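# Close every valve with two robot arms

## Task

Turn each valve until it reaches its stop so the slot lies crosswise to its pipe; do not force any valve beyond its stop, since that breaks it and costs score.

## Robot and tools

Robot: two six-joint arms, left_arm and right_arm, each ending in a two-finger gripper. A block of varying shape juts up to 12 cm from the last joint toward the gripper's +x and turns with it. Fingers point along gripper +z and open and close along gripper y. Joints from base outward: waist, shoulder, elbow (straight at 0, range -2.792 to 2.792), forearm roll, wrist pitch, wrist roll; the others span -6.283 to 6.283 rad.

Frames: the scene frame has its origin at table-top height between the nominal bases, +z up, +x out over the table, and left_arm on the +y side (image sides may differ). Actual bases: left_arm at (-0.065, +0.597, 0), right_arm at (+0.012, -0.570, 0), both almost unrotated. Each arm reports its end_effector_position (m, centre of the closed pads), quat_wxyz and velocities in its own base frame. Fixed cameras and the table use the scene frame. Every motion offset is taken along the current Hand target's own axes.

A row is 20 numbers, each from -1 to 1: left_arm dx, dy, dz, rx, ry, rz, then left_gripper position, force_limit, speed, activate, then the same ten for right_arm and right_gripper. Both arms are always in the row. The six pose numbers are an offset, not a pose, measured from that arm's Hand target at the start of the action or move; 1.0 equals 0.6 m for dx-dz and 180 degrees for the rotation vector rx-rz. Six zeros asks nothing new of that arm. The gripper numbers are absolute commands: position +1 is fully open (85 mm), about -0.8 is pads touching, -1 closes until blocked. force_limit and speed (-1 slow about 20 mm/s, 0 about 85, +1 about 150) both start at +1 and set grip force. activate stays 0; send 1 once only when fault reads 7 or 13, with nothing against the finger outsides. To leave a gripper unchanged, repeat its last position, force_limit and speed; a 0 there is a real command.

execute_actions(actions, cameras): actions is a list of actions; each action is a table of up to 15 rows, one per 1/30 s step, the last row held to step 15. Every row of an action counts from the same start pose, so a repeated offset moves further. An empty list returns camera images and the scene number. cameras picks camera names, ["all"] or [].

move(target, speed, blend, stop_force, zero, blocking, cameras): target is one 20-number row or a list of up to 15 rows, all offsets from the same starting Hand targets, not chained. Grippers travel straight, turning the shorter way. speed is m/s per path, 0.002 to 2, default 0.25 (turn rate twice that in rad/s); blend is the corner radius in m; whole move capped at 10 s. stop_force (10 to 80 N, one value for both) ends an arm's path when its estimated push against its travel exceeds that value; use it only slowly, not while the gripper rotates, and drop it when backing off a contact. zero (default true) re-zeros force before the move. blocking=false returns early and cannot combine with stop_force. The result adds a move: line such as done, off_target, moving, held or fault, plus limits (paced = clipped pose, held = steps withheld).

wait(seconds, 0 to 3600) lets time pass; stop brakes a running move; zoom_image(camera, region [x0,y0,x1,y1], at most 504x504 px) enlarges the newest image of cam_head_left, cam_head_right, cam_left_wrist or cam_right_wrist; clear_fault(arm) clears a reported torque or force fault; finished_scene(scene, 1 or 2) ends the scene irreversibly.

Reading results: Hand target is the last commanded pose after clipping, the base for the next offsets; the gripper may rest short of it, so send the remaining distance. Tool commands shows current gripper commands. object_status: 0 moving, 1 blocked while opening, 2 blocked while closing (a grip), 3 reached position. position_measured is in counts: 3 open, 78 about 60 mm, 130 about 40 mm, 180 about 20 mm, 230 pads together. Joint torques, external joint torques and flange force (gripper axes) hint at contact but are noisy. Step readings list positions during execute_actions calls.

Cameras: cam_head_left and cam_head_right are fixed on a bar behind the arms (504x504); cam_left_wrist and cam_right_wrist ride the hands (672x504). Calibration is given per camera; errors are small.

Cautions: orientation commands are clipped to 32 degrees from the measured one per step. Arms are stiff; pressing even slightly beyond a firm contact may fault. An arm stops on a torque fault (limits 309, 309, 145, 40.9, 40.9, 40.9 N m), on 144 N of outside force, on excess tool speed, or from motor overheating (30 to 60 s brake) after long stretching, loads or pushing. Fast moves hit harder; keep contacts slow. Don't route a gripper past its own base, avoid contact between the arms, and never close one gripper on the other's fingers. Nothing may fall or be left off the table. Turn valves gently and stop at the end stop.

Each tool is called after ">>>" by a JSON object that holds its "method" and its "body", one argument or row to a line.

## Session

>>> {"method": "execute_actions", "body": {
  "actions": []
}}

Scene clock: 0.00 s.
left_arm: end_effector_position=(+0.7329, -0.1843, +0.2136) position_measured=3 object_status=3 fault=0 end_effector_quat_wxyz=(-0.606, -0.180, +0.719, -0.289) | right_arm: end_effector_position=(+1.3676, +0.0769, +0.3103) position_measured=3 object_status=3 fault=0 end_effector_quat_wxyz=(+0.127, +0.783, +0.034, +0.608)
Joint positions: left_arm=[-0.038 0.891 1.248 -0.941 2.181 -0.555] | right_arm=[0.08 1.067 0.639 1.971 -0.257 0.967]
Joint velocities: within noise
Joint torques (N m): no reading
External joint torques (N m): no reading
Flange force (N): no reading
Hand target: left_arm +0.7329, -0.1843, +0.2136; -0.606, -0.180, +0.719, -0.289 | right_arm +1.3676, +0.0769, +0.3103; +0.127, +0.783, +0.034, +0.608
Tool commands: left_gripper/position=+1.0 left_gripper/force_limit=+1.0 left_gripper/speed=+1.0 left_gripper/activate=+0.0 right_gripper/position=+1.0 right_gripper/force_limit=+1.0 right_gripper/speed=+1.0 right_gripper/activate=+0.0
camera_calibration:
cam_left_wrist: T_world_to_cam=[[-0.61299, 0.76458, -0.19916, 0.64367], [0.44218, 0.12309, -0.88844, -0.09143], [-0.65477, -0.63267, -0.41354, 0.58441]] pos_world=[0.81764, -0.11115, 0.28864]
cam_right_wrist: T_world_to_cam=[[-0.11467, -0.96363, 0.24139, 0.1603], [-0.56974, -0.13526, -0.81062, 1.05813], [0.81379, -0.23049, -0.5335, -0.79701]] pos_world=[1.26984, 0.11389, 0.39384]

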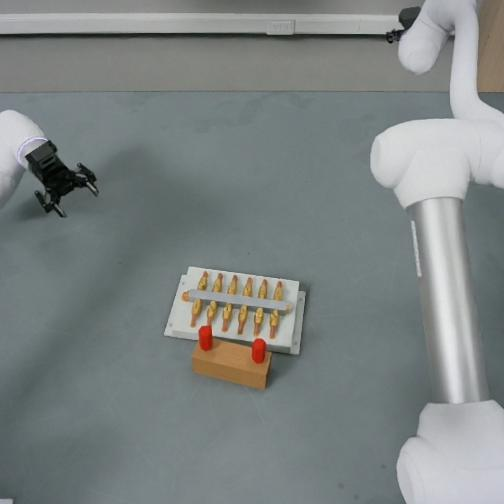

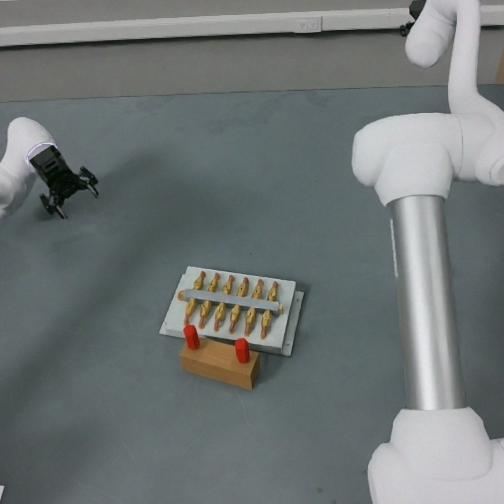

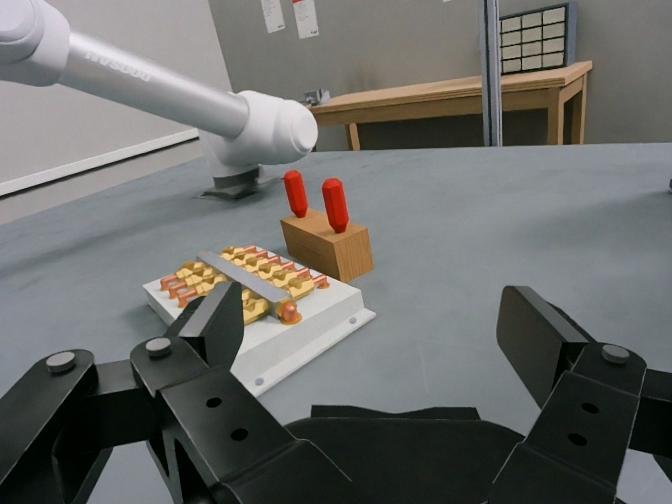

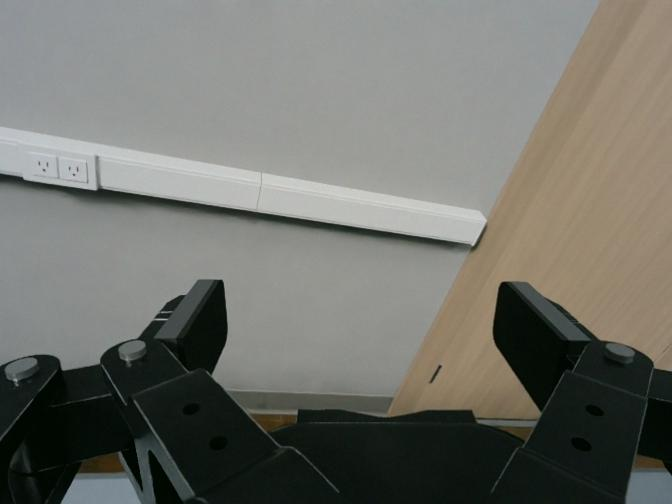

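>>> {"method": "move", "body": {
  "target": [0,0,0,0,0,0,1,1,1,0,0.0427,-0.1895,-0.8988,0.2653,-0.3472,-0.2163,1,0,0,0],
  "speed": 0.4,
  "cameras": ["cam_right_wrist","cam_head_left"]
}}

Scene clock: 26.33 s.
left_arm: end_effector_position=(+0.7329, -0.1843, +0.2136) position_measured=3 object_status=3 fault=0 end_effector_quat_wxyz=(-0.606, -0.180, +0.719, -0.289) | right_arm: end_effector_position=(+0.8677, +0.2768, +0.4306) position_measured=3 object_status=3 fault=0 end_effector_quat_wxyz=(+0.000, +0.902, +0.432, +0.000)
Joint positions: left_arm=[-0.038 0.891 1.248 -0.941 2.181 -0.555] | right_arm=[0.271 0.608 0.86 3.142 -1.674 -0.622]
Joint torques (N m): left_arm=[4.37 -109.17 -30.22 0.53 2.16 -0.17] | right_arm=[-3 -105.55 -41.84 -4.48 -0.63 0.25]
External joint torques (N m): left_arm=[-4.22 -5.33 -2.19 0.09 -0.14 0.16] | right_arm=[3.28 4.11 -0.37 0.25 0.68 -0.25]
Flange force (N): left_arm=[5.0 -3.2 3.7] | right_arm=[9.5 2.3 -0.4]
Hand target: left_arm +0.7329, -0.1843, +0.2136; -0.606, -0.180, +0.719, -0.289 | right_arm +0.8676, +0.2768, +0.4305; +0.000, +0.902, +0.432, +0.000
Off the commanded pose: left_arm 0.000 m, 0 deg | right_arm 0.000 m, 0 deg.
move: done
cam_right_wrist: T_world_to_cam=[[0.77811, -0.62799, 0.01325, -0.50278], [-0.59407, -0.72891, 0.34027, 0.58779], [-0.20403, -0.27264, -0.94024, 0.79013]] pos_world=[0.90161, 0.32813, 0.54956]
Images, in order (width x height): cam_head_left 504x504, cam_right_wrist 672x504.

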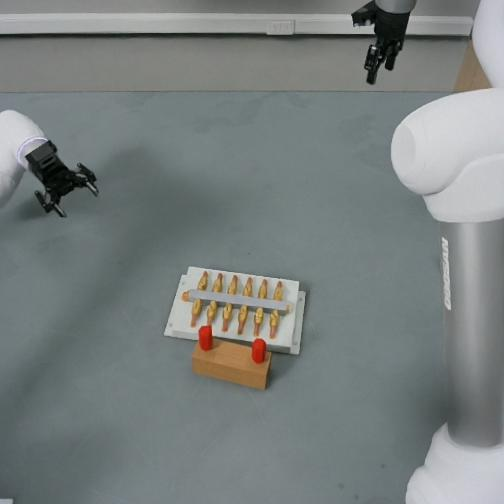

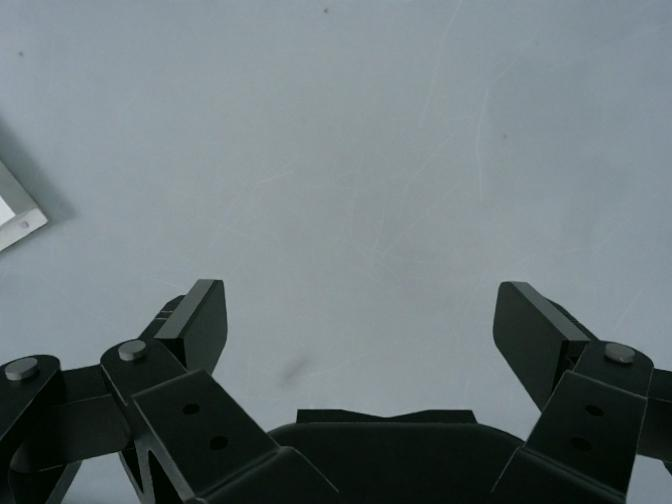

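>>> {"method": "move", "body": {
  "target": [0,0,0,0,0,0,1,1,1,0,-0.2727,-0.9315,0.03,0,0,0,1,0,0,0],
  "speed": 0.4,
  "cameras": ["cam_right_wrist","cam_head_left","cam_head_right"]
}}

Scene clock: 31.33 s.
left_arm: end_effector_position=(+0.7329, -0.1843, +0.2136) position_measured=3 object_status=3 fault=0 end_effector_quat_wxyz=(-0.606, -0.180, +0.719, -0.289) | right_arm: end_effector_position=(+0.3296, +0.4997, +0.4128) position_measured=3 object_status=3 fault=0 end_effector_quat_wxyz=(+0.000, +0.902, +0.432, +0.000)
Joint positions: left_arm=[-0.038 0.891 1.248 -0.941 2.181 -0.555] | right_arm=[0.93 0.069 1.627 3.142 -1.445 0.036]
Joint torques (N m): left_arm=[4.66 -109.15 -30.16 0.53 2.11 -0.15] | right_arm=[-4.71 -51.25 -41.64 -4.55 -0.52 0.22]
External joint torques (N m): left_arm=[-4.51 -5.05 -2.14 0.09 -0.1 0.14] | right_arm=[4.81 1.78 -0.52 0.28 0.59 -0.22]
Flange force (N): left_arm=[4.7 -3.6 3.7] | right_arm=[3.4 -8.0 0.6]
Hand target: left_arm +0.7329, -0.1843, +0.2136; -0.606, -0.180, +0.719, -0.289 | right_arm +0.3296, +0.4997, +0.4128; +0.000, +0.902, +0.432, +0.000
Off the commanded pose: left_arm 0.000 m, 0 deg | right_arm 0.000 m, 0 deg.
move: done
cam_right_wrist: T_world_to_cam=[[0.77813, -0.62797, 0.01306, 0.05608], [-0.59395, -0.72889, 0.34051, 0.43646], [-0.20431, -0.27271, -0.94015, 0.72447]] pos_world=[0.36361, 0.55093, 0.53176]
Images, in order (width x height): cam_head_left 504x504, cam_head_right 504x504, cam_right_wrist 672x504.

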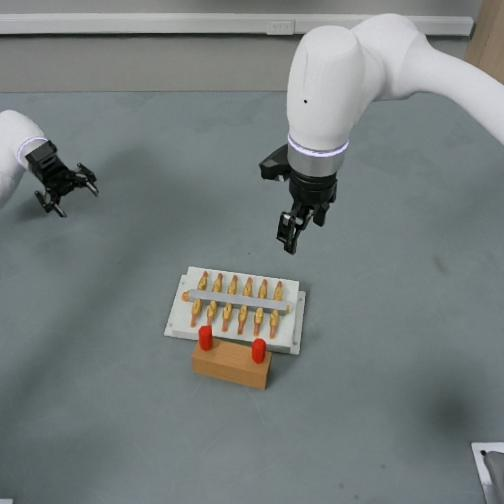

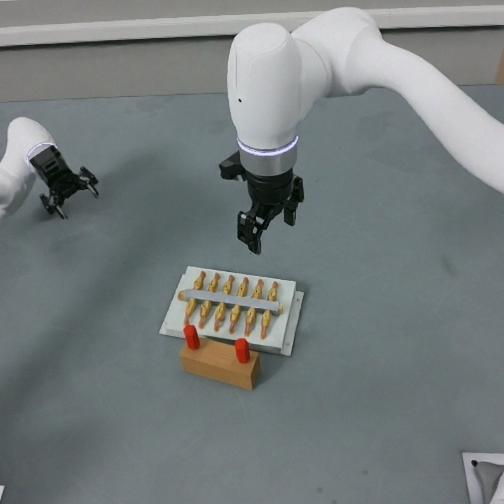

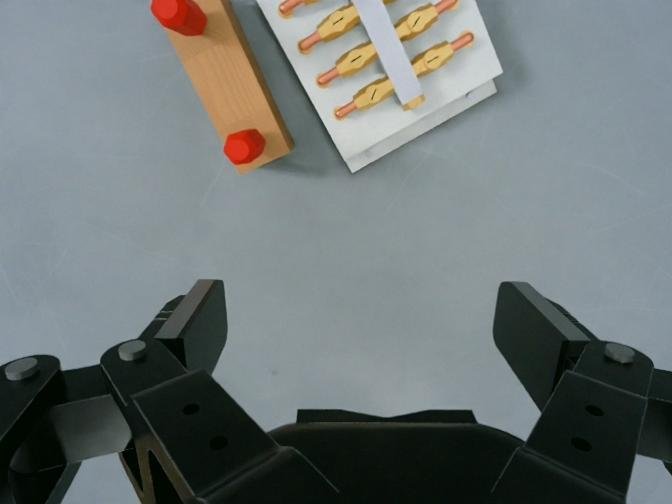

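>>> {"method": "zoom_image", "body": {
  "camera": "cam_right_wrist",
  "region": [140, 0, 300, 180]
}}

>>> {"method": "zoom_image", "body": {
  "camera": "cam_right_wrist",
  "region": [260, 0, 510, 180]
}}

>>> {"method": "zoom_image", "body": {
  "camera": "cam_head_left",
  "region": [155, 255, 315, 395]
}}

>>> {"method": "zoom_image", "body": {
  "camera": "cam_head_right",
  "region": [150, 255, 310, 395]
}}

Scaled by 2.800.

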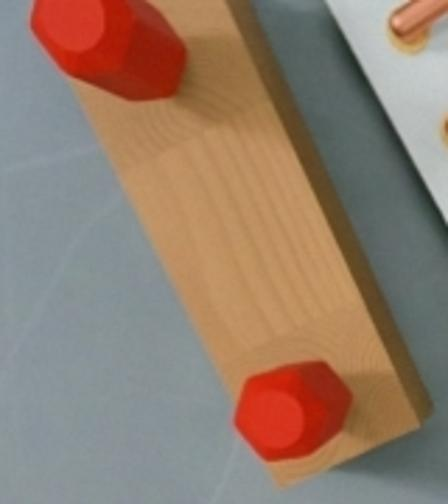

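Scaled by 2.016.

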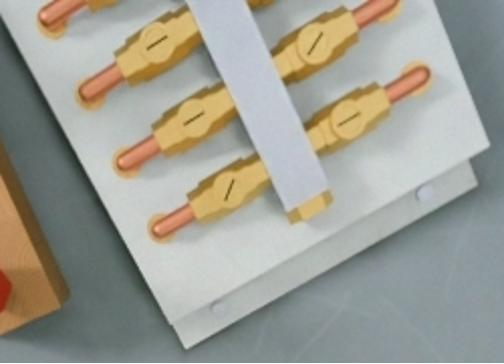

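Scaled by 3.150.

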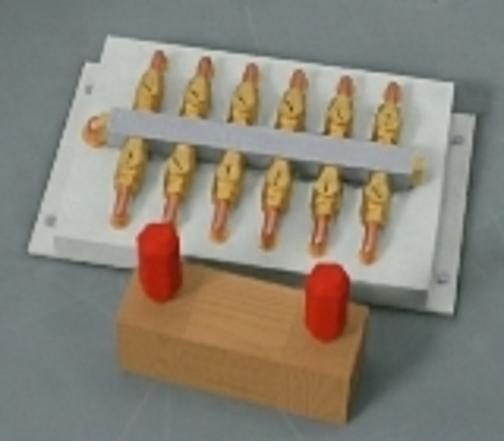

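Scaled by 3.150.

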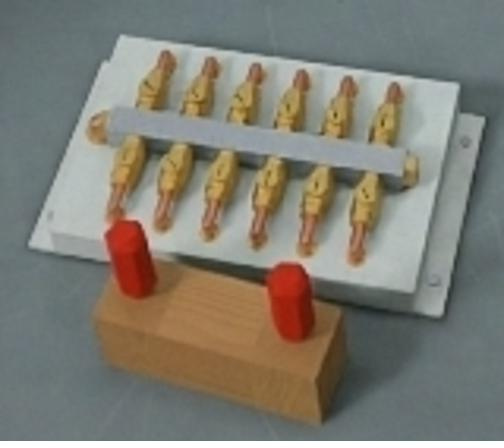

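>>> {"method": "move", "body": {
  "target": [0,0,0,0,0,0,1,1,1,0,0.2317,-0.055,0.12,0,0,0.383,1,0,0,0],
  "speed": 0.35,
  "cameras": ["cam_right_wrist"]
}}

Scene clock: 49.57 s.
left_arm: end_effector_position=(+0.7329, -0.1843, +0.2136) position_measured=3 object_status=3 fault=0 end_effector_quat_wxyz=(-0.606, -0.180, +0.719, -0.289) | right_arm: end_effector_position=(+0.3911, +0.6288, +0.3409) position_measured=3 object_status=3 fault=0 end_effector_quat_wxyz=(+0.000, +0.988, -0.154, +0.000)
Joint positions: left_arm=[-0.038 0.891 1.248 -0.941 2.181 -0.555] | right_arm=[0.968 0.315 1.459 3.142 -1.367 1.277]
Joint torques (N m): left_arm=[4.39 -109.33 -30.33 0.59 2.2 -0.15] | right_arm=[-3.42 -76.32 -41.01 -4.56 -0.59 0.3]
External joint torques (N m): left_arm=[-4.24 -4.63 -1.87 0.04 -0.19 0.14] | right_arm=[3.91 2.49 -0.63 0.29 0.62 -0.3]
Flange force (N): left_arm=[4.3 -3.2 3.7] | right_arm=[-3.5 -6.2 1.0]
Hand target: left_arm +0.7329, -0.1843, +0.2136; -0.606, -0.180, +0.719, -0.289 | right_arm +0.3910, +0.6288, +0.3409; +0.000, +0.988, -0.154, +0.000
Off the commanded pose: left_arm 0.000 m, 0 deg | right_arm 0.000 m, 0 deg.
move: done
cam_right_wrist: T_world_to_cam=[[-0.30633, -0.95184, 0.01315, 0.7181], [-0.89343, 0.29224, 0.34114, 0.06639], [-0.32855, 0.09275, -0.93992, 0.5233]] pos_world=[0.45122, 0.61557, 0.45976]

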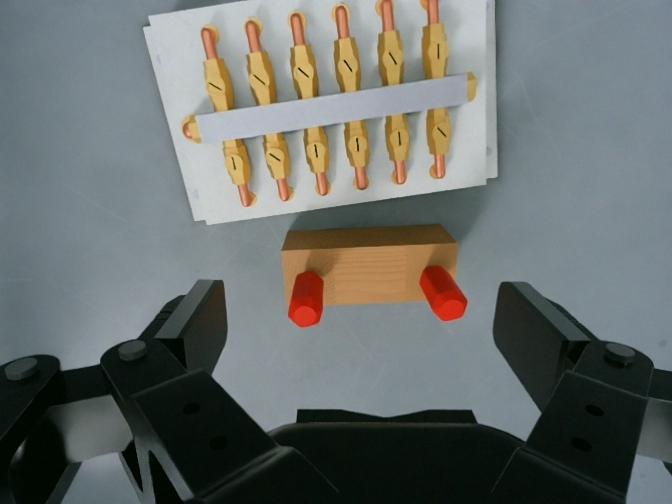

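>>> {"method": "zoom_image", "body": {
  "camera": "cam_right_wrist",
  "region": [180, 20, 340, 190]
}}

>>> {"method": "zoom_image", "body": {
  "camera": "cam_right_wrist",
  "region": [325, 0, 490, 180]
}}

Scaled by 2.965.

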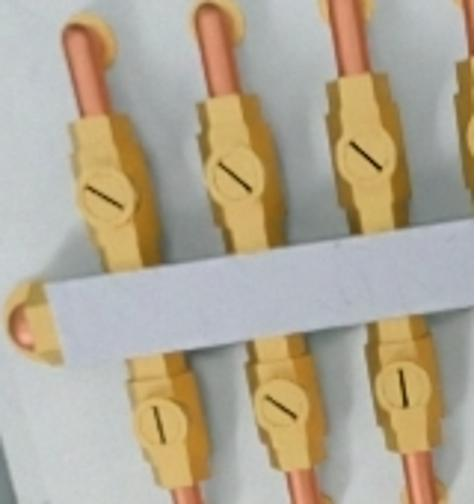

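Scaled by 2.800.

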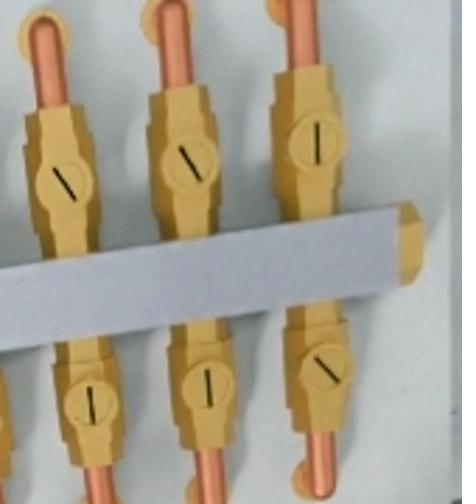

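>>> {"method": "move", "body": {
  "target": [0,0,0,0,0,0,1,1,1,0,-0.1532,0.1553,0.135,0,0,-0.2933,1,0,0,0],
  "speed": 0.3,
  "cameras": ["cam_right_wrist"]
}}

>>> {"method": "zoom_image", "body": {
  "camera": "cam_right_wrist",
  "region": [260, 150, 440, 300]
}}

Scene clock: 77.10 s.
left_arm: end_effector_position=(+0.7329, -0.1843, +0.2136) position_measured=3 object_status=3 fault=0 end_effector_quat_wxyz=(-0.606, -0.180, +0.719, -0.289) | right_arm: end_effector_position=(+0.2751, +0.5681, +0.2599) position_measured=3 object_status=3 fault=0 end_effector_quat_wxyz=(+0.000, +0.954, +0.301, +0.000)
Joint positions: left_arm=[-0.038 0.891 1.248 -0.941 2.181 -0.555] | right_arm=[1.065 0.184 1.779 3.142 -1.178 0.453]
Joint torques (N m): left_arm=[4.69 -109.06 -30.19 0.54 2.14 -0.12] | right_arm=[-3.33 -60.4 -38.75 -4.14 -0.53 0.19]
External joint torques (N m): left_arm=[-4.51 -5.73 -2.25 0.09 -0.11 0.11] | right_arm=[3.29 1.78 -0.7 0.11 0.6 -0.19]
Flange force (N): left_arm=[5.5 -3.3 4.1] | right_arm=[1.2 -6.3 1.4]
Hand target: left_arm +0.7329, -0.1843, +0.2136; -0.606, -0.180, +0.719, -0.289 | right_arm +0.2750, +0.5681, +0.2599; +0.000, +0.954, +0.301, +0.000
Off the commanded pose: left_arm 0.000 m, 0 deg | right_arm 0.000 m, 0 deg.
move: done
cam_right_wrist: T_world_to_cam=[[0.57283, -0.81957, 0.01309, 0.30887], [-0.77316, -0.53495, 0.34066, 0.4451], [-0.27219, -0.20527, -0.9401, 0.5686]] pos_world=[0.32197, 0.60796, 0.37886]

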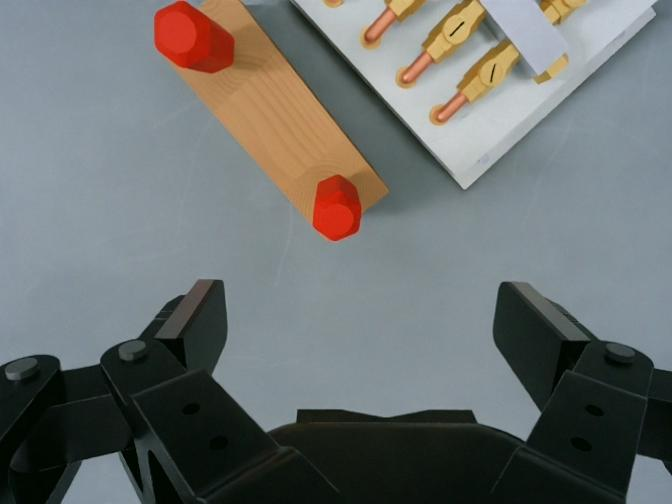

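Scaled by 2.800.

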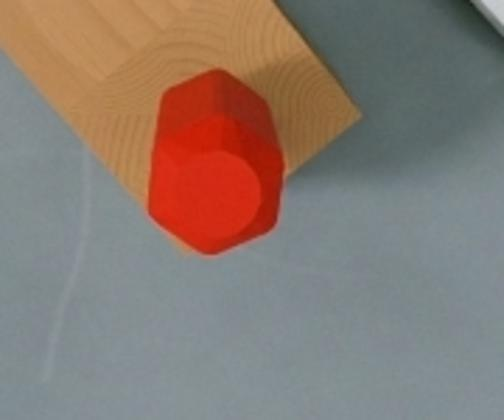

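>>> {"method": "move", "body": {
  "target": [
    [0,0,0,0,0,0,1,1,1,0,0,-0.01,0.02,0,0,0,1,0,0,0],
    [0,0,0,0,0,0,1,1,1,0,0,-0.01,0.14,0,0,0,1,0,0,0]
  ],
  "speed": 0.15,
  "blend": [0.01,0],
  "cameras": ["cam_right_wrist"]
}}

Scene clock: 85.27 s.
left_arm: end_effector_position=(+0.7329, -0.1843, +0.2136) position_measured=3 object_status=3 fault=0 end_effector_quat_wxyz=(-0.606, -0.180, +0.719, -0.289) | right_arm: end_effector_position=(+0.2716, +0.5731, +0.1760) position_measured=3 object_status=3 fault=0 end_effector_quat_wxyz=(+0.000, +0.954, +0.301, +0.000)
Joint positions: left_arm=[-0.038 0.891 1.248 -0.941 2.181 -0.555] | right_arm=[1.074 0.252 1.862 3.142 -1.028 0.462]
Joint torques (N m): left_arm=[4.38 -109.18 -30.19 0.57 2.16 -0.18] | right_arm=[-2.89 -63.87 -35.91 -3.99 -0.54 0.26]
External joint torques (N m): left_arm=[-4.22 -5.44 -2.26 0.06 -0.13 0.17] | right_arm=[2.75 1.49 -0.58 0.26 0.61 -0.26]
Flange force (N): left_arm=[5.1 -3.3 3.6] | right_arm=[0.8 -5.0 1.9]
Hand target: left_arm +0.7329, -0.1843, +0.2136; -0.606, -0.180, +0.719, -0.289 | right_arm +0.2716, +0.5731, +0.1759; +0.000, +0.954, +0.301, +0.000
Off the commanded pose: left_arm 0.000 m, 0 deg | right_arm 0.000 m, 0 deg.
move: done; blend cut to 0.0067 m at target 1
cam_right_wrist: T_world_to_cam=[[0.57286, -0.81955, 0.013, 0.31608], [-0.77314, -0.53501, 0.34061, 0.47373], [-0.2722, -0.20517, -0.94011, 0.48965]] pos_world=[0.31847, 0.61296, 0.29486]

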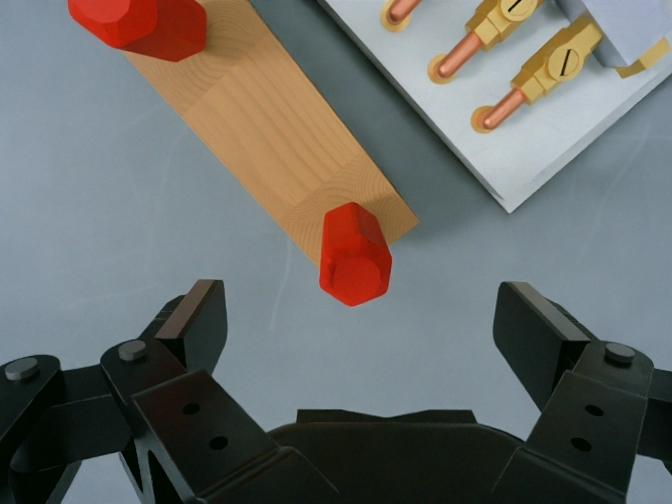

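>>> {"method": "move", "body": {
  "target": [0,0,0,0,0,0,1,1,1,0,0,0,0.084,0,0,0,1,0,0,0],
  "speed": 0.1,
  "cameras": ["cam_right_wrist"]
}}

Scene clock: 88.73 s.
left_arm: end_effector_position=(+0.7329, -0.1843, +0.2136) position_measured=3 object_status=3 fault=0 end_effector_quat_wxyz=(-0.606, -0.180, +0.719, -0.289) | right_arm: end_effector_position=(+0.2716, +0.5731, +0.1255) position_measured=3 object_status=3 fault=0 end_effector_quat_wxyz=(+0.000, +0.954, +0.301, +0.000)
Joint positions: left_arm=[-0.038 0.891 1.248 -0.941 2.181 -0.555] | right_arm=[1.074 0.299 1.905 3.142 -0.937 0.462]
Joint torques (N m): left_arm=[4.25 -109.76 -30.17 0.56 2.21 -0.13] | right_arm=[-3.32 -66.79 -33.89 -3.76 -0.55 0.26]
External joint torques (N m): left_arm=[-4.11 -4.48 -2.14 0.06 -0.18 0.11] | right_arm=[3.36 1.8 -0.44 0.26 0.61 -0.26]
Flange force (N): left_arm=[4.0 -3.7 2.9] | right_arm=[0.4 -5.8 2.6]
Hand target: left_arm +0.7329, -0.1843, +0.2136; -0.606, -0.180, +0.719, -0.289 | right_arm +0.2715, +0.5731, +0.1255; +0.000, +0.954, +0.301, +0.000
Off the commanded pose: left_arm 0.000 m, 0 deg | right_arm 0.000 m, 0 deg.
move: done
cam_right_wrist: T_world_to_cam=[[0.57281, -0.81958, 0.01302, 0.31677], [-0.77317, -0.53496, 0.34061, 0.49088], [-0.2722, -0.20517, -0.94011, 0.44227]] pos_world=[0.31847, 0.61296, 0.24446]

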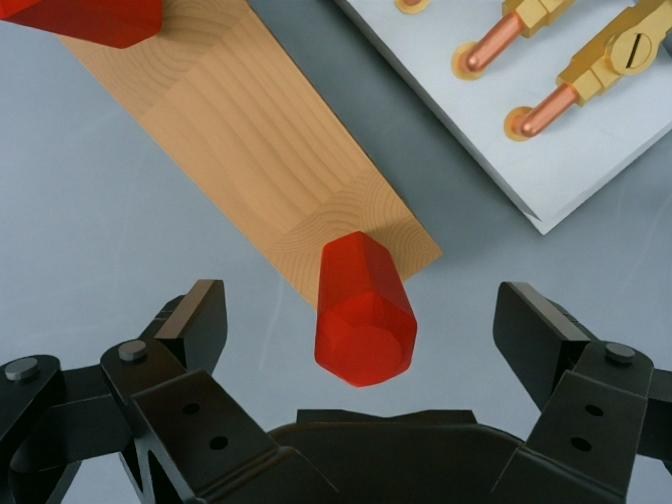

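>>> {"method": "zoom_image", "body": {
  "camera": "cam_right_wrist",
  "region": [290, 210, 440, 400]
}}

Scaled by 2.653.

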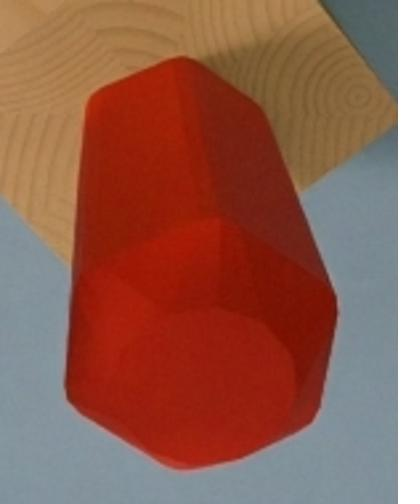

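>>> {"method": "move", "body": {
  "target": [0,0,0,0,0,0,1,1,1,0,0,0,0,0,0,0.039,1,0,0,0],
  "speed": 0.1
}}

>>> {"method": "move", "body": {
  "target": [0,0,0,0,0,0,1,1,1,0,0,0,0,0,0,0,-1,0,-1,0],
  "speed": 0.1,
  "cameras": ["cam_right_wrist"]
}}

>>> {"method": "zoom_image", "body": {
  "camera": "cam_right_wrist",
  "region": [290, 210, 440, 400]
}}

Scene clock: 98.43 s.
left_arm: end_effector_position=(+0.7329, -0.1843, +0.2136) position_measured=3 object_status=3 fault=0 end_effector_quat_wxyz=(-0.606, -0.180, +0.719, -0.289) | right_arm: end_effector_position=(+0.2715, +0.5731, +0.1255) position_measured=3 object_status=3 fault=0 end_effector_quat_wxyz=(+0.000, +0.970, +0.242, +0.000)
Joint positions: left_arm=[-0.038 0.891 1.248 -0.941 2.181 -0.555] | right_arm=[1.074 0.299 1.905 3.143 -0.937 0.584]
Joint torques (N m): left_arm=[4.4 -109.23 -30.23 0.56 2.15 -0.17] | right_arm=[-3.19 -67.19 -33.8 -3.74 -0.53 0.21]
External joint torques (N m): left_arm=[-4.28 -4.88 -1.99 0.06 -0.14 0.16] | right_arm=[3.19 2.84 -0.27 0.26 0.58 -0.21]
Flange force (N): left_arm=[4.5 -3.2 3.7] | right_arm=[0.7 -6.4 3.7]
Hand target: left_arm +0.7329, -0.1843, +0.2136; -0.606, -0.180, +0.719, -0.289 | right_arm +0.2715, +0.5731, +0.1255; +0.000, +0.970, +0.242, +0.000
Off the commanded pose: left_arm 0.000 m, 0 deg | right_arm 0.000 m, 0 deg.
move: done

Scene clock: 101.87 s.
left_arm: end_effector_position=(+0.7329, -0.1843, +0.2136) position_measured=3 object_status=3 fault=0 end_effector_quat_wxyz=(-0.606, -0.180, +0.719, -0.289) | right_arm: end_effector_position=(+0.2715, +0.5731, +0.1255) position_measured=164 object_status=0 fault=0 end_effector_quat_wxyz=(+0.000, +0.970, +0.242, +0.000)
Joint positions: left_arm=[-0.038 0.891 1.248 -0.941 2.181 -0.555] | right_arm=[1.074 0.299 1.905 3.142 -0.937 0.584]
Joint torques (N m): left_arm=[4.54 -109.25 -30.28 0.57 2.16 -0.14] | right_arm=[-2.63 -54.44 -27.42 -3.43 0.62 0.26]
External joint torques (N m): left_arm=[-4.36 -5.45 -2.14 0.06 -0.13 0.13] | right_arm=[2.52 -10.19 -6.83 -0.08 -0.56 -0.26]
Flange force (N): left_arm=[5.2 -3.2 4.0] | right_arm=[-2.4 -2.7 -16.8]
Hand target: left_arm +0.7329, -0.1843, +0.2136; -0.606, -0.180, +0.719, -0.289 | right_arm +0.2715, +0.5731, +0.1255; +0.000, +0.970, +0.242, +0.000
Off the commanded pose: left_arm 0.000 m, 0 deg | right_arm 0.000 m, 0 deg.
move: done
cam_right_wrist: T_world_to_cam=[[0.46844, -0.8834, 0.01305, 0.38167], [-0.83268, -0.43651, 0.34072, 0.45054], [-0.2953, -0.17047, -0.94007, 0.42864]] pos_world=[0.32295, 0.60691, 0.24446]

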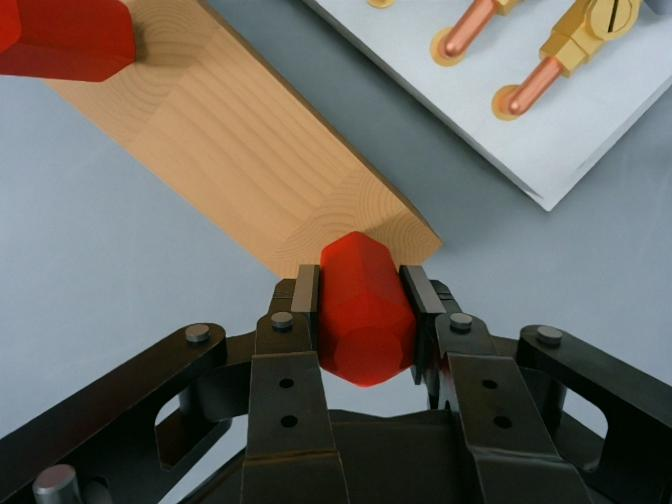

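Scaled by 2.653.

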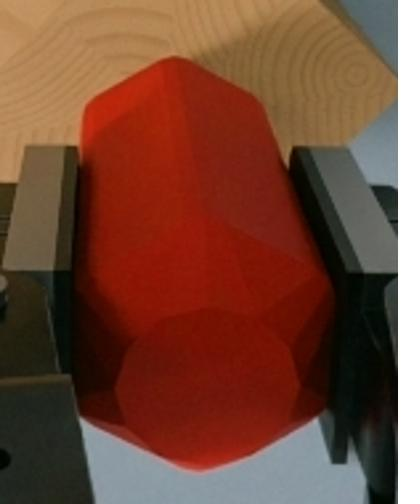

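>>> {"method": "wait", "body": {
  "seconds": 0.4
}}

Scene clock: 103.67 s.
left_arm: end_effector_position=(+0.7329, -0.1843, +0.2136) position_measured=3 object_status=3 fault=0 end_effector_quat_wxyz=(-0.606, -0.180, +0.719, -0.289) | right_arm: end_effector_position=(+0.2715, +0.5731, +0.1255) position_measured=164 object_status=2 fault=0 end_effector_quat_wxyz=(+0.000, +0.970, +0.242, +0.000)
Joint positions: left_arm=[-0.038 0.891 1.248 -0.941 2.181 -0.555] | right_arm=[1.074 0.299 1.905 3.142 -0.937 0.584]
Joint torques (N m): left_arm=[4.41 -109.43 -30.19 0.55 2.17 -0.19] | right_arm=[-2.66 -54.32 -27.46 -3.44 0.62 0.25]
External joint torques (N m): left_arm=[-4.24 -5.16 -2.22 0.08 -0.14 0.18] | right_arm=[2.83 -10.64 -6.81 -0.07 -0.56 -0.25]
Flange force (N): left_arm=[4.8 -3.4 3.5] | right_arm=[-3.2 -2.7 -17.2]
Hand target: left_arm +0.7329, -0.1843, +0.2136; -0.606, -0.180, +0.719, -0.289 | right_arm +0.2715, +0.5731, +0.1255; +0.000, +0.970, +0.242, +0.000
Tool commands: left_gripper/position=+1.0 left_gripper/force_limit=+1.0 left_gripper/speed=+1.0 left_gripper/activate=+0.0 right_gripper/position=-1.0 right_gripper/force_limit=+0.0 right_gripper/speed=-1.0 right_gripper/activate=+0.0
Off the commanded pose: left_arm 0.000 m, 0 deg | right_arm 0.000 m, 0 deg.
wait: 0.40 s; at rest from the start

>>> {"method": "move", "body": {
  "target": [
    [0,0,0,0,0,0,1,1,1,0,0,0,-0.02,0,0,0,-1,0,-1,0],
    [0,0,0,0,0,0,1,1,1,0,0,0,-0.16,0,0,0,-1,0,-1,0]
  ],
  "speed": [0.03,0.1],
  "blend": [0.005,0],
  "cameras": ["cam_right_wrist"]
}}

>>> {"method": "zoom_image", "body": {
  "camera": "cam_right_wrist",
  "region": [300, 180, 400, 260]
}}

Scene clock: 107.83 s.
left_arm: end_effector_position=(+0.7329, -0.1843, +0.2136) position_measured=3 object_status=3 fault=0 end_effector_quat_wxyz=(-0.606, -0.180, +0.719, -0.289) | right_arm: end_effector_position=(+0.2716, +0.5731, +0.2215) position_measured=164 object_status=2 fault=0 end_effector_quat_wxyz=(+0.000, +0.970, +0.242, +0.000)
Joint positions: left_arm=[-0.038 0.891 1.248 -0.941 2.181 -0.555] | right_arm=[1.074 0.215 1.816 3.142 -1.11 0.584]
Joint torques (N m): left_arm=[4.38 -109.44 -30.14 0.53 2.16 -0.19] | right_arm=[-3.19 -63 -38.06 -4.15 -0.52 0.22]
External joint torques (N m): left_arm=[-4.23 -4.58 -2.1 0.1 -0.15 0.17] | right_arm=[3.36 2.88 0.06 0.26 0.57 -0.22]
Flange force (N): left_arm=[4.1 -3.5 3.2] | right_arm=[0.4 -6.5 3.2]
Hand target: left_arm +0.7329, -0.1843, +0.2136; -0.606, -0.180, +0.719, -0.289 | right_arm +0.2716, +0.5731, +0.2215; +0.000, +0.970, +0.242, +0.000
Off the commanded pose: left_arm 0.000 m, 0 deg | right_arm 0.000 m, 0 deg.
move: done
cam_right_wrist: T_world_to_cam=[[0.46835, -0.88345, 0.01303, 0.38048], [-0.8327, -0.43642, 0.3408, 0.41779], [-0.29539, -0.17047, -0.94005, 0.51881]] pos_world=[0.32295, 0.60691, 0.34036]

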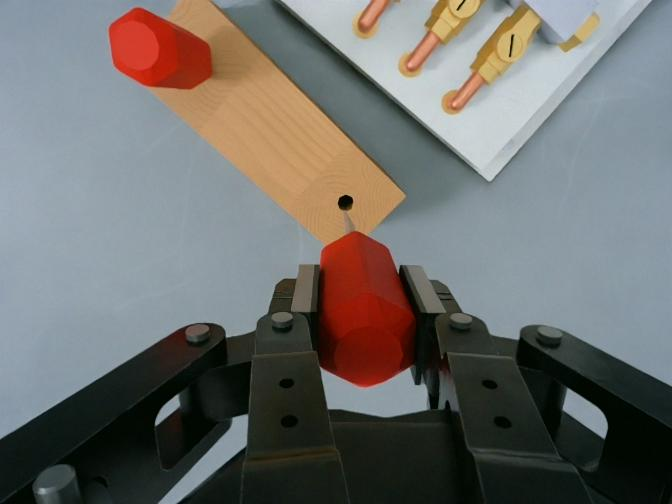

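Scaled by 5.040.

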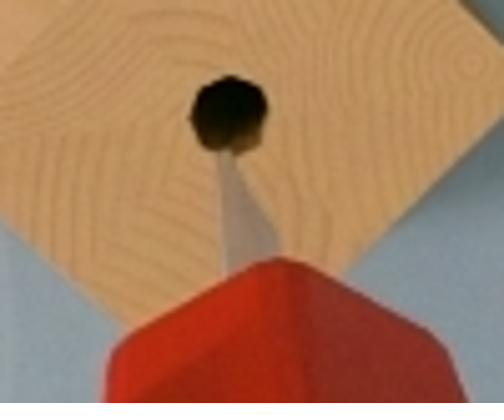

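>>> {"method": "move", "body": {
  "target": [
    [0,0,0,0,0,0,1,1,1,0,0,0,0.06,0,0,0,-1,0,-1,0],
    [0,0,0,0,0,0,1,1,1,0,0,0,0.15,0,0,0,-1,0,-1,0]
  ],
  "speed": [0.08,0.05],
  "blend": [0.005,0],
  "stop_force": 15
}}

>>> {"method": "move", "body": {
  "target": [0,0,0,0,0,0,1,1,1,0,0,0,0.02,0,0,0,-1,0,-1,0],
  "speed": 0.01,
  "stop_force": 10
}}

Scene clock: 123.17 s.
left_arm: end_effector_position=(+0.7329, -0.1843, +0.2136) position_measured=3 object_status=3 fault=0 end_effector_quat_wxyz=(-0.606, -0.180, +0.719, -0.289) | right_arm: end_effector_position=(+0.2715, +0.5731, +0.1315) position_measured=164 object_status=2 fault=0 end_effector_quat_wxyz=(+0.000, +0.970, +0.242, +0.000)
Joint positions: left_arm=[-0.038 0.891 1.248 -0.941 2.181 -0.555] | right_arm=[1.074 0.293 1.901 3.142 -0.947 0.584]
Joint torques (N m): left_arm=[4.3 -109.24 -30.27 0.57 2.14 -0.16] | right_arm=[-3.28 -67.18 -34.5 -3.77 -0.51 0.25]
External joint torques (N m): left_arm=[-4.16 -4.83 -1.98 0.05 -0.13 0.14] | right_arm=[3.11 3.22 -0.01 0.24 0.57 -0.25]
Flange force (N): left_arm=[4.5 -3.2 3.6] | right_arm=[0.9 -6.3 4.2]
Hand target: left_arm +0.7329, -0.1843, +0.2136; -0.606, -0.180, +0.719, -0.289 | right_arm +0.2716, +0.5731, +0.1315; +0.000, +0.970, +0.242, +0.000
Off the commanded pose: left_arm 0.000 m, 0 deg | right_arm 0.000 m, 0 deg.
move: done

Scene clock: 124.37 s.
left_arm: end_effector_position=(+0.7329, -0.1843, +0.2136) position_measured=3 object_status=3 fault=0 end_effector_quat_wxyz=(-0.606, -0.180, +0.719, -0.289) | right_arm: end_effector_position=(+0.2716, +0.5732, +0.1254) position_measured=164 object_status=2 fault=0 end_effector_quat_wxyz=(+0.000, +0.970, +0.242, +0.000)
Joint positions: left_arm=[-0.038 0.891 1.248 -0.941 2.181 -0.555] | right_arm=[1.074 0.299 1.906 3.142 -0.936 0.584]
Joint torques (N m): left_arm=[4.4 -109.56 -30.19 0.56 2.08 -0.14] | right_arm=[-2.02 -49.77 -25.53 -3.23 1.35 0.24]
External joint torques (N m): left_arm=[-4.24 -4.29 -1.95 0.06 -0.07 0.13] | right_arm=[2.04 -15.01 -8.82 -0.29 -1.28 -0.24]
Flange force (N): left_arm=[3.9 -3.6 3.1] | right_arm=[-3.9 -0.7 -24.5]
Hand target: left_arm +0.7329, -0.1843, +0.2136; -0.606, -0.180, +0.719, -0.289 | right_arm +0.2716, +0.5732, +0.1254; +0.000, +0.970, +0.242, +0.000 (not the last commanded pose)
Off the commanded pose: left_arm 0.000 m, 0 deg | right_arm 0.006 m, 0 deg.
move: contact (right_arm)

>>> {"method": "move", "body": {
  "target": [0,0,0,0,0,0,1,1,1,0,0,0,-0.0008,0,0,0,-1,0,-1,0],
  "speed": 0.02
}}

>>> {"method": "move", "body": {
  "target": [
    [0,0,0,0,0,0,1,1,1,0,0,0,0,0,0,0,0.4,0,-0.4,0],
    [0,0,0,0,0,0,1,1,1,0,0,0,0,0,0,0.333,0.4,0,-0.4,0]
  ],
  "speed": 0.3,
  "cameras": ["cam_right_wrist"]
}}

>>> {"method": "zoom_image", "body": {
  "camera": "cam_right_wrist",
  "region": [290, 210, 440, 400]
}}

Scene clock: 127.60 s.
left_arm: end_effector_position=(+0.7329, -0.1843, +0.2136) position_measured=3 object_status=3 fault=0 end_effector_quat_wxyz=(-0.606, -0.180, +0.719, -0.289) | right_arm: end_effector_position=(+0.2716, +0.5731, +0.1258) position_measured=164 object_status=2 fault=0 end_effector_quat_wxyz=(+0.000, +0.970, +0.242, +0.000)
Joint positions: left_arm=[-0.038 0.891 1.248 -0.941 2.181 -0.555] | right_arm=[1.074 0.299 1.905 3.142 -0.937 0.584]
Joint torques (N m): left_arm=[4.49 -109.27 -30.23 0.56 2.14 -0.15] | right_arm=[-3.13 -67.12 -34.02 -3.76 -0.53 0.27]
External joint torques (N m): left_arm=[-4.32 -5.07 -2.08 0.06 -0.12 0.14] | right_arm=[2.94 2.59 -0.31 0.25 0.59 -0.27]
Flange force (N): left_arm=[4.7 -3.3 3.7] | right_arm=[0.7 -5.8 3.4]
Hand target: left_arm +0.7329, -0.1843, +0.2136; -0.606, -0.180, +0.719, -0.289 | right_arm +0.2716, +0.5732, +0.1259; +0.000, +0.970, +0.242, +0.000
Off the commanded pose: left_arm 0.000 m, 0 deg | right_arm 0.000 m, 0 deg.
move: done

Scene clock: 130.67 s.
left_arm: end_effector_position=(+0.7329, -0.1843, +0.2136) position_measured=3 object_status=3 fault=0 end_effector_quat_wxyz=(-0.606, -0.180, +0.719, -0.289) | right_arm: end_effector_position=(+0.2716, +0.5731, +0.1259) position_measured=78 object_status=3 fault=0 end_effector_quat_wxyz=(+0.000, +0.961, -0.275, +0.000)
Joint positions: left_arm=[-0.038 0.891 1.248 -0.941 2.181 -0.555] | right_arm=[1.074 0.299 1.905 3.142 -0.937 1.63]
Joint torques (N m): left_arm=[4.17 -109.07 -30.28 0.55 2.17 -0.13] | right_arm=[-3.57 -66.9 -33.85 -3.76 -0.61 0.19]
External joint torques (N m): left_arm=[-4.01 -5.16 -2.02 0.08 -0.15 0.12] | right_arm=[3.18 2.29 -0.39 0.21 0.6 -0.19]
Flange force (N): left_arm=[4.9 -2.9 3.7] | right_arm=[-5.1 -3.3 3.1]
Hand target: left_arm +0.7329, -0.1843, +0.2136; -0.606, -0.180, +0.719, -0.289 | right_arm +0.2716, +0.5732, +0.1259; +0.000, +0.961, -0.275, +0.000
Off the commanded pose: left_arm 0.000 m, 0 deg | right_arm 0.000 m, 0 deg.
move: done
cam_right_wrist: T_world_to_cam=[[-0.53002, -0.84788, 0.0133, 0.63246], [-0.79463, 0.5021, 0.34126, -0.09793], [-0.29602, 0.1703, -0.93988, 0.23382]] pos_world=[0.32662, 0.5456, 0.24477]

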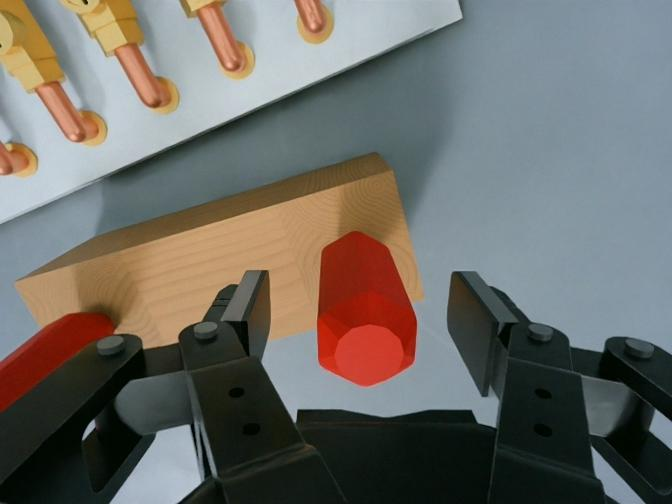

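Scaled by 2.653.

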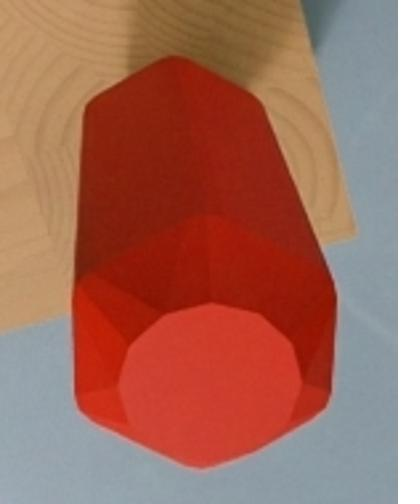

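>>> {"method": "move", "body": {
  "target": [0,0,0,0,0,0,1,1,1,0,0,0,0,0,0,0,-1,0,-1,0],
  "speed": 0.1
}}

>>> {"method": "wait", "body": {
  "seconds": 0.3
}}

>>> {"method": "move", "body": {
  "target": [
    [0,0,0,0,0,0,1,1,1,0,0,0,-0.02,0,0,0,-1,0,-1,0],
    [0,0,0,0,0,0,1,1,1,0,0,0,-0.14,0,0,0,-1,0,-1,0]
  ],
  "speed": [0.03,0.1],
  "blend": [0.005,0],
  "cameras": ["cam_right_wrist"]
}}

>>> {"method": "zoom_image", "body": {
  "camera": "cam_right_wrist",
  "region": [300, 180, 400, 260]
}}

Scene clock: 137.07 s.
left_arm: end_effector_position=(+0.7329, -0.1843, +0.2136) position_measured=3 object_status=3 fault=0 end_effector_quat_wxyz=(-0.606, -0.180, +0.719, -0.289) | right_arm: end_effector_position=(+0.2716, +0.5732, +0.1259) position_measured=164 object_status=0 fault=0 end_effector_quat_wxyz=(+0.000, +0.961, -0.275, +0.000)
Joint positions: left_arm=[-0.038 0.891 1.248 -0.941 2.181 -0.555] | right_arm=[1.074 0.299 1.905 3.142 -0.937 1.63]
Joint torques (N m): left_arm=[4.5 -109.32 -30.21 0.55 2.15 -0.17] | right_arm=[-3.57 -57.27 -29.41 -3.91 0.61 0.25]
External joint torques (N m): left_arm=[-4.36 -4.68 -2.04 0.08 -0.13 0.16] | right_arm=[3.44 -7.25 -4.67 0.39 -0.63 -0.25]
Flange force (N): left_arm=[4.3 -3.5 3.4] | right_arm=[-5.0 0.9 -12.2]
Hand target: left_arm +0.7329, -0.1843, +0.2136; -0.606, -0.180, +0.719, -0.289 | right_arm +0.2716, +0.5732, +0.1259; +0.000, +0.961, -0.275, +0.000
Off the commanded pose: left_arm 0.000 m, 0 deg | right_arm 0.000 m, 0 deg.
move: done

Scene clock: 137.37 s.
left_arm: end_effector_position=(+0.7329, -0.1843, +0.2136) position_measured=3 object_status=3 fault=0 end_effector_quat_wxyz=(-0.606, -0.180, +0.719, -0.289) | right_arm: end_effector_position=(+0.2716, +0.5732, +0.1259) position_measured=164 object_status=2 fault=0 end_effector_quat_wxyz=(+0.000, +0.961, -0.275, +0.000)
Joint positions: left_arm=[-0.038 0.891 1.248 -0.941 2.181 -0.555] | right_arm=[1.074 0.299 1.905 3.142 -0.937 1.63]
Joint torques (N m): left_arm=[4.6 -108.97 -30.16 0.57 2.14 -0.13] | right_arm=[-3.58 -57.38 -29.29 -3.86 0.63 0.23]
External joint torques (N m): left_arm=[-4.46 -5.45 -2.15 0.05 -0.12 0.11] | right_arm=[3.67 -7.31 -4.87 0.33 -0.64 -0.23]
Flange force (N): left_arm=[5.2 -3.4 4.0] | right_arm=[-5.4 0.6 -12.4]
Hand target: left_arm +0.7329, -0.1843, +0.2136; -0.606, -0.180, +0.719, -0.289 | right_arm +0.2716, +0.5732, +0.1259; +0.000, +0.961, -0.275, +0.000
Tool commands: left_gripper/position=+1.0 left_gripper/force_limit=+1.0 left_gripper/speed=+1.0 left_gripper/activate=+0.0 right_gripper/position=-1.0 right_gripper/force_limit=+0.0 right_gripper/speed=-1.0 right_gripper/activate=+0.0
Off the commanded pose: left_arm 0.000 m, 0 deg | right_arm 0.000 m, 0 deg.
wait: 0.30 s; at rest by 0.17 s

Scene clock: 138.83 s.
left_arm: end_effector_position=(+0.7329, -0.1843, +0.2136) position_measured=3 object_status=3 fault=0 end_effector_quat_wxyz=(-0.606, -0.180, +0.719, -0.289) | right_arm: end_effector_position=(+0.2716, +0.5731, +0.2099) position_measured=164 object_status=2 fault=0 end_effector_quat_wxyz=(+0.000, +0.961, -0.275, +0.000)
Joint positions: left_arm=[-0.038 0.891 1.248 -0.941 2.181 -0.555] | right_arm=[1.074 0.224 1.828 3.142 -1.089 1.63]
Joint torques (N m): left_arm=[4.62 -109.46 -30.09 0.56 2.12 -0.17] | right_arm=[-3.2 -62.76 -37.52 -4.15 -0.61 0.24]
External joint torques (N m): left_arm=[-4.46 -5.08 -2.31 0.07 -0.1 0.16] | right_arm=[3.56 1.86 -0.22 0.26 0.6 -0.24]
Flange force (N): left_arm=[4.7 -3.8 3.3] | right_arm=[-5.6 -2.6 2.3]
Hand target: left_arm +0.7329, -0.1843, +0.2136; -0.606, -0.180, +0.719, -0.289 | right_arm +0.2716, +0.5731, +0.2099; +0.000, +0.961, -0.275, +0.000
Off the commanded pose: left_arm 0.000 m, 0 deg | right_arm 0.000 m, 0 deg.
move: done
cam_right_wrist: T_world_to_cam=[[-0.52989, -0.84796, 0.01334, 0.63131], [-0.79472, 0.50199, 0.34121, -0.12636], [-0.29603, 0.1702, -0.93989, 0.31288]] pos_world=[0.32672, 0.5455, 0.32876]

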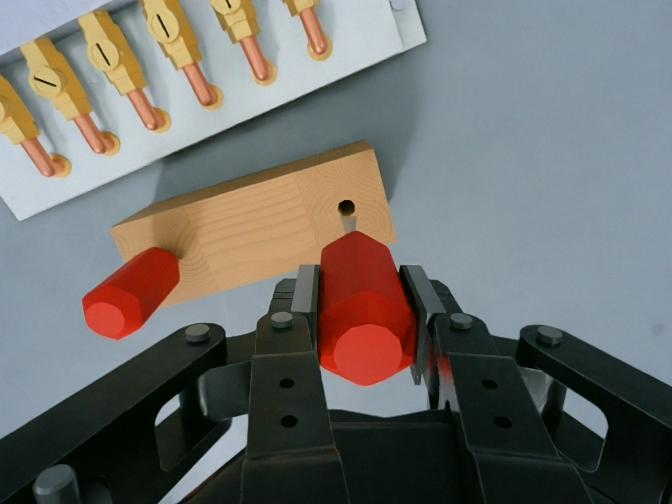

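Scaled by 5.040.

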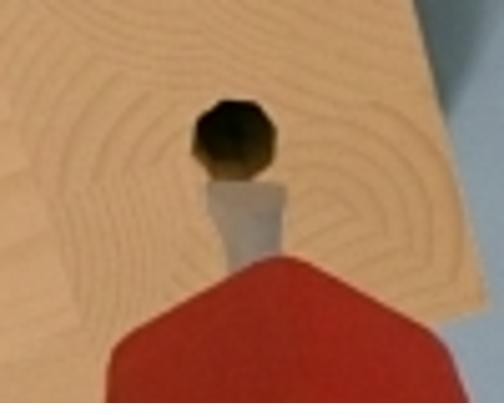

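>>> {"method": "move", "body": {
  "target": [
    [0,0,0,0,0,0,1,1,1,0,0.05,-0.01,-0.07,0.02,0.03,0.06,-1,0,-1,0],
    [0,0,0,0,0,0,1,1,1,0,0.159,-0.0377,-0.03,0.0479,0.0694,0.1378,-1,0,-1,0],
    [0,0,0,0,0,0,1,1,1,0,0.159,-0.0377,0.0105,0.0479,0.0694,0.1378,-1,0,-1,0]
  ],
  "speed": [0.2,0.2,0.1],
  "blend": [0.03,0.01,0],
  "cameras": ["cam_right_wrist"]
}}

>>> {"method": "zoom_image", "body": {
  "camera": "cam_right_wrist",
  "region": [300, 150, 420, 250]
}}

Scene clock: 179.67 s.
left_arm: end_effector_position=(+0.7329, -0.1843, +0.2136) position_measured=3 object_status=3 fault=0 end_effector_quat_wxyz=(-0.606, -0.180, +0.719, -0.289) | right_arm: end_effector_position=(+0.3645, +0.5418, +0.2036) position_measured=164 object_status=2 fault=0 end_effector_quat_wxyz=(-0.042, +0.872, -0.472, +0.124)
Joint positions: left_arm=[-0.038 0.891 1.248 -0.941 2.181 -0.555] | right_arm=[1.033 0.225 1.86 2.846 -0.981 2.181]
Joint torques (N m): left_arm=[4.47 -109.26 -30.38 0.53 2.09 -0.13] | right_arm=[-3.21 -63.81 -37.66 -4.53 -0.43 0.22]
External joint torques (N m): left_arm=[-4.32 -5.34 -2.03 0.09 -0.07 0.12] | right_arm=[3.08 3.22 -0.08 0.29 0.54 -0.23]
Flange force (N): left_arm=[5.1 -3.0 4.0] | right_arm=[-6.7 -1.7 2.5]
Hand target: left_arm +0.7329, -0.1843, +0.2136; -0.606, -0.180, +0.719, -0.289 | right_arm +0.3645, +0.5418, +0.2035; -0.042, +0.872, -0.472, +0.124
Off the commanded pose: left_arm 0.000 m, 0 deg | right_arm 0.000 m, 0 deg.
move: done
cam_right_wrist: T_world_to_cam=[[-0.81698, -0.54872, -0.17736, 0.63548], [-0.57433, 0.8019, 0.16462, -0.24164], [0.05189, 0.23635, -0.97028, 0.18324]] pos_world=[0.37088, 0.49916, 0.33028]

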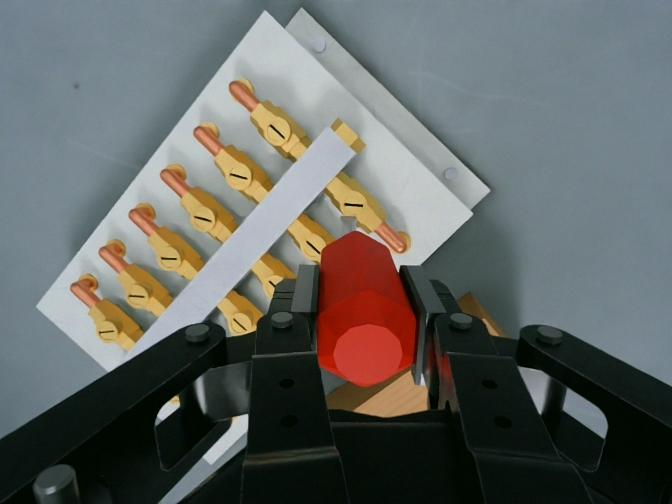

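Scaled by 4.200.

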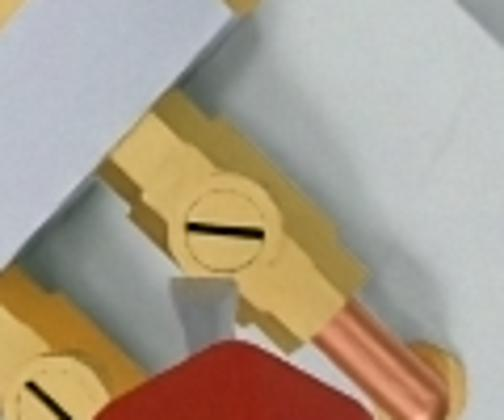

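>>> {"method": "move", "body": {
  "target": [0,0,0,0,0,0,1,1,1,0,0.0018,0.0067,0.03,0,0,0.0194,-1,0,-1,0],
  "speed": 0.08,
  "stop_force": 10,
  "cameras": ["cam_right_wrist"]
}}

>>> {"method": "zoom_image", "body": {
  "camera": "cam_right_wrist",
  "region": [320, 195, 380, 240]
}}

Scene clock: 190.10 s.
left_arm: end_effector_position=(+0.7329, -0.1843, +0.2136) position_measured=3 object_status=3 fault=0 end_effector_quat_wxyz=(-0.606, -0.180, +0.719, -0.289) | right_arm: end_effector_position=(+0.3664, +0.5380, +0.1856) position_measured=164 object_status=2 fault=0 end_effector_quat_wxyz=(-0.046, +0.857, -0.499, +0.123)
Joint positions: left_arm=[-0.038 0.891 1.248 -0.941 2.181 -0.555] | right_arm=[1.027 0.237 1.882 2.84 -0.947 2.248]
Joint torques (N m): left_arm=[4.7 -109.24 -30.13 0.55 2.15 -0.11] | right_arm=[-3.19 -64.06 -37.04 -4.46 -0.46 0.17]
External joint torques (N m): left_arm=[-4.53 -5.49 -2.32 0.08 -0.12 0.1] | right_arm=[2.9 2.97 0.01 0.32 0.56 -0.18]
Flange force (N): left_arm=[5.2 -3.7 3.7] | right_arm=[-6.3 -0.9 2.6]
Hand target: left_arm +0.7329, -0.1843, +0.2136; -0.606, -0.180, +0.719, -0.289 | right_arm +0.3664, +0.5380, +0.1856; -0.046, +0.857, -0.499, +0.123
Off the commanded pose: left_arm 0.000 m, 0 deg | right_arm 0.000 m, 0 deg.
move: done
cam_right_wrist: T_world_to_cam=[[-0.84722, -0.49698, -0.18769, 0.61684], [-0.52677, 0.83163, 0.17579, -0.26992], [0.06872, 0.24781, -0.96637, 0.15358]] pos_world=[0.36986, 0.49297, 0.31164]

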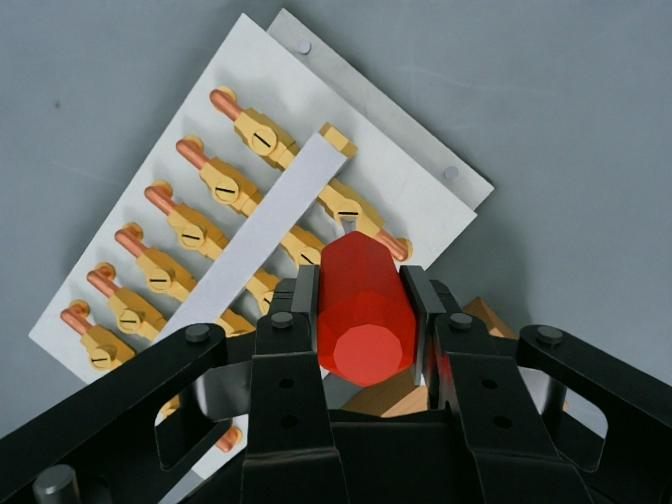

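Scaled by 8.400.

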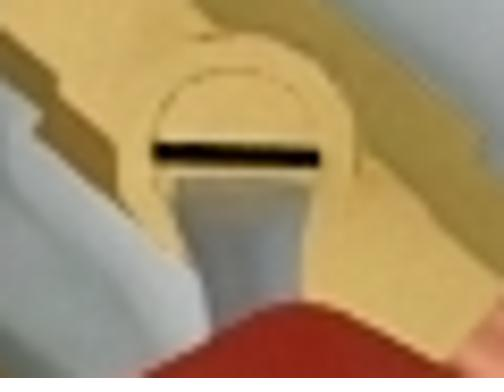

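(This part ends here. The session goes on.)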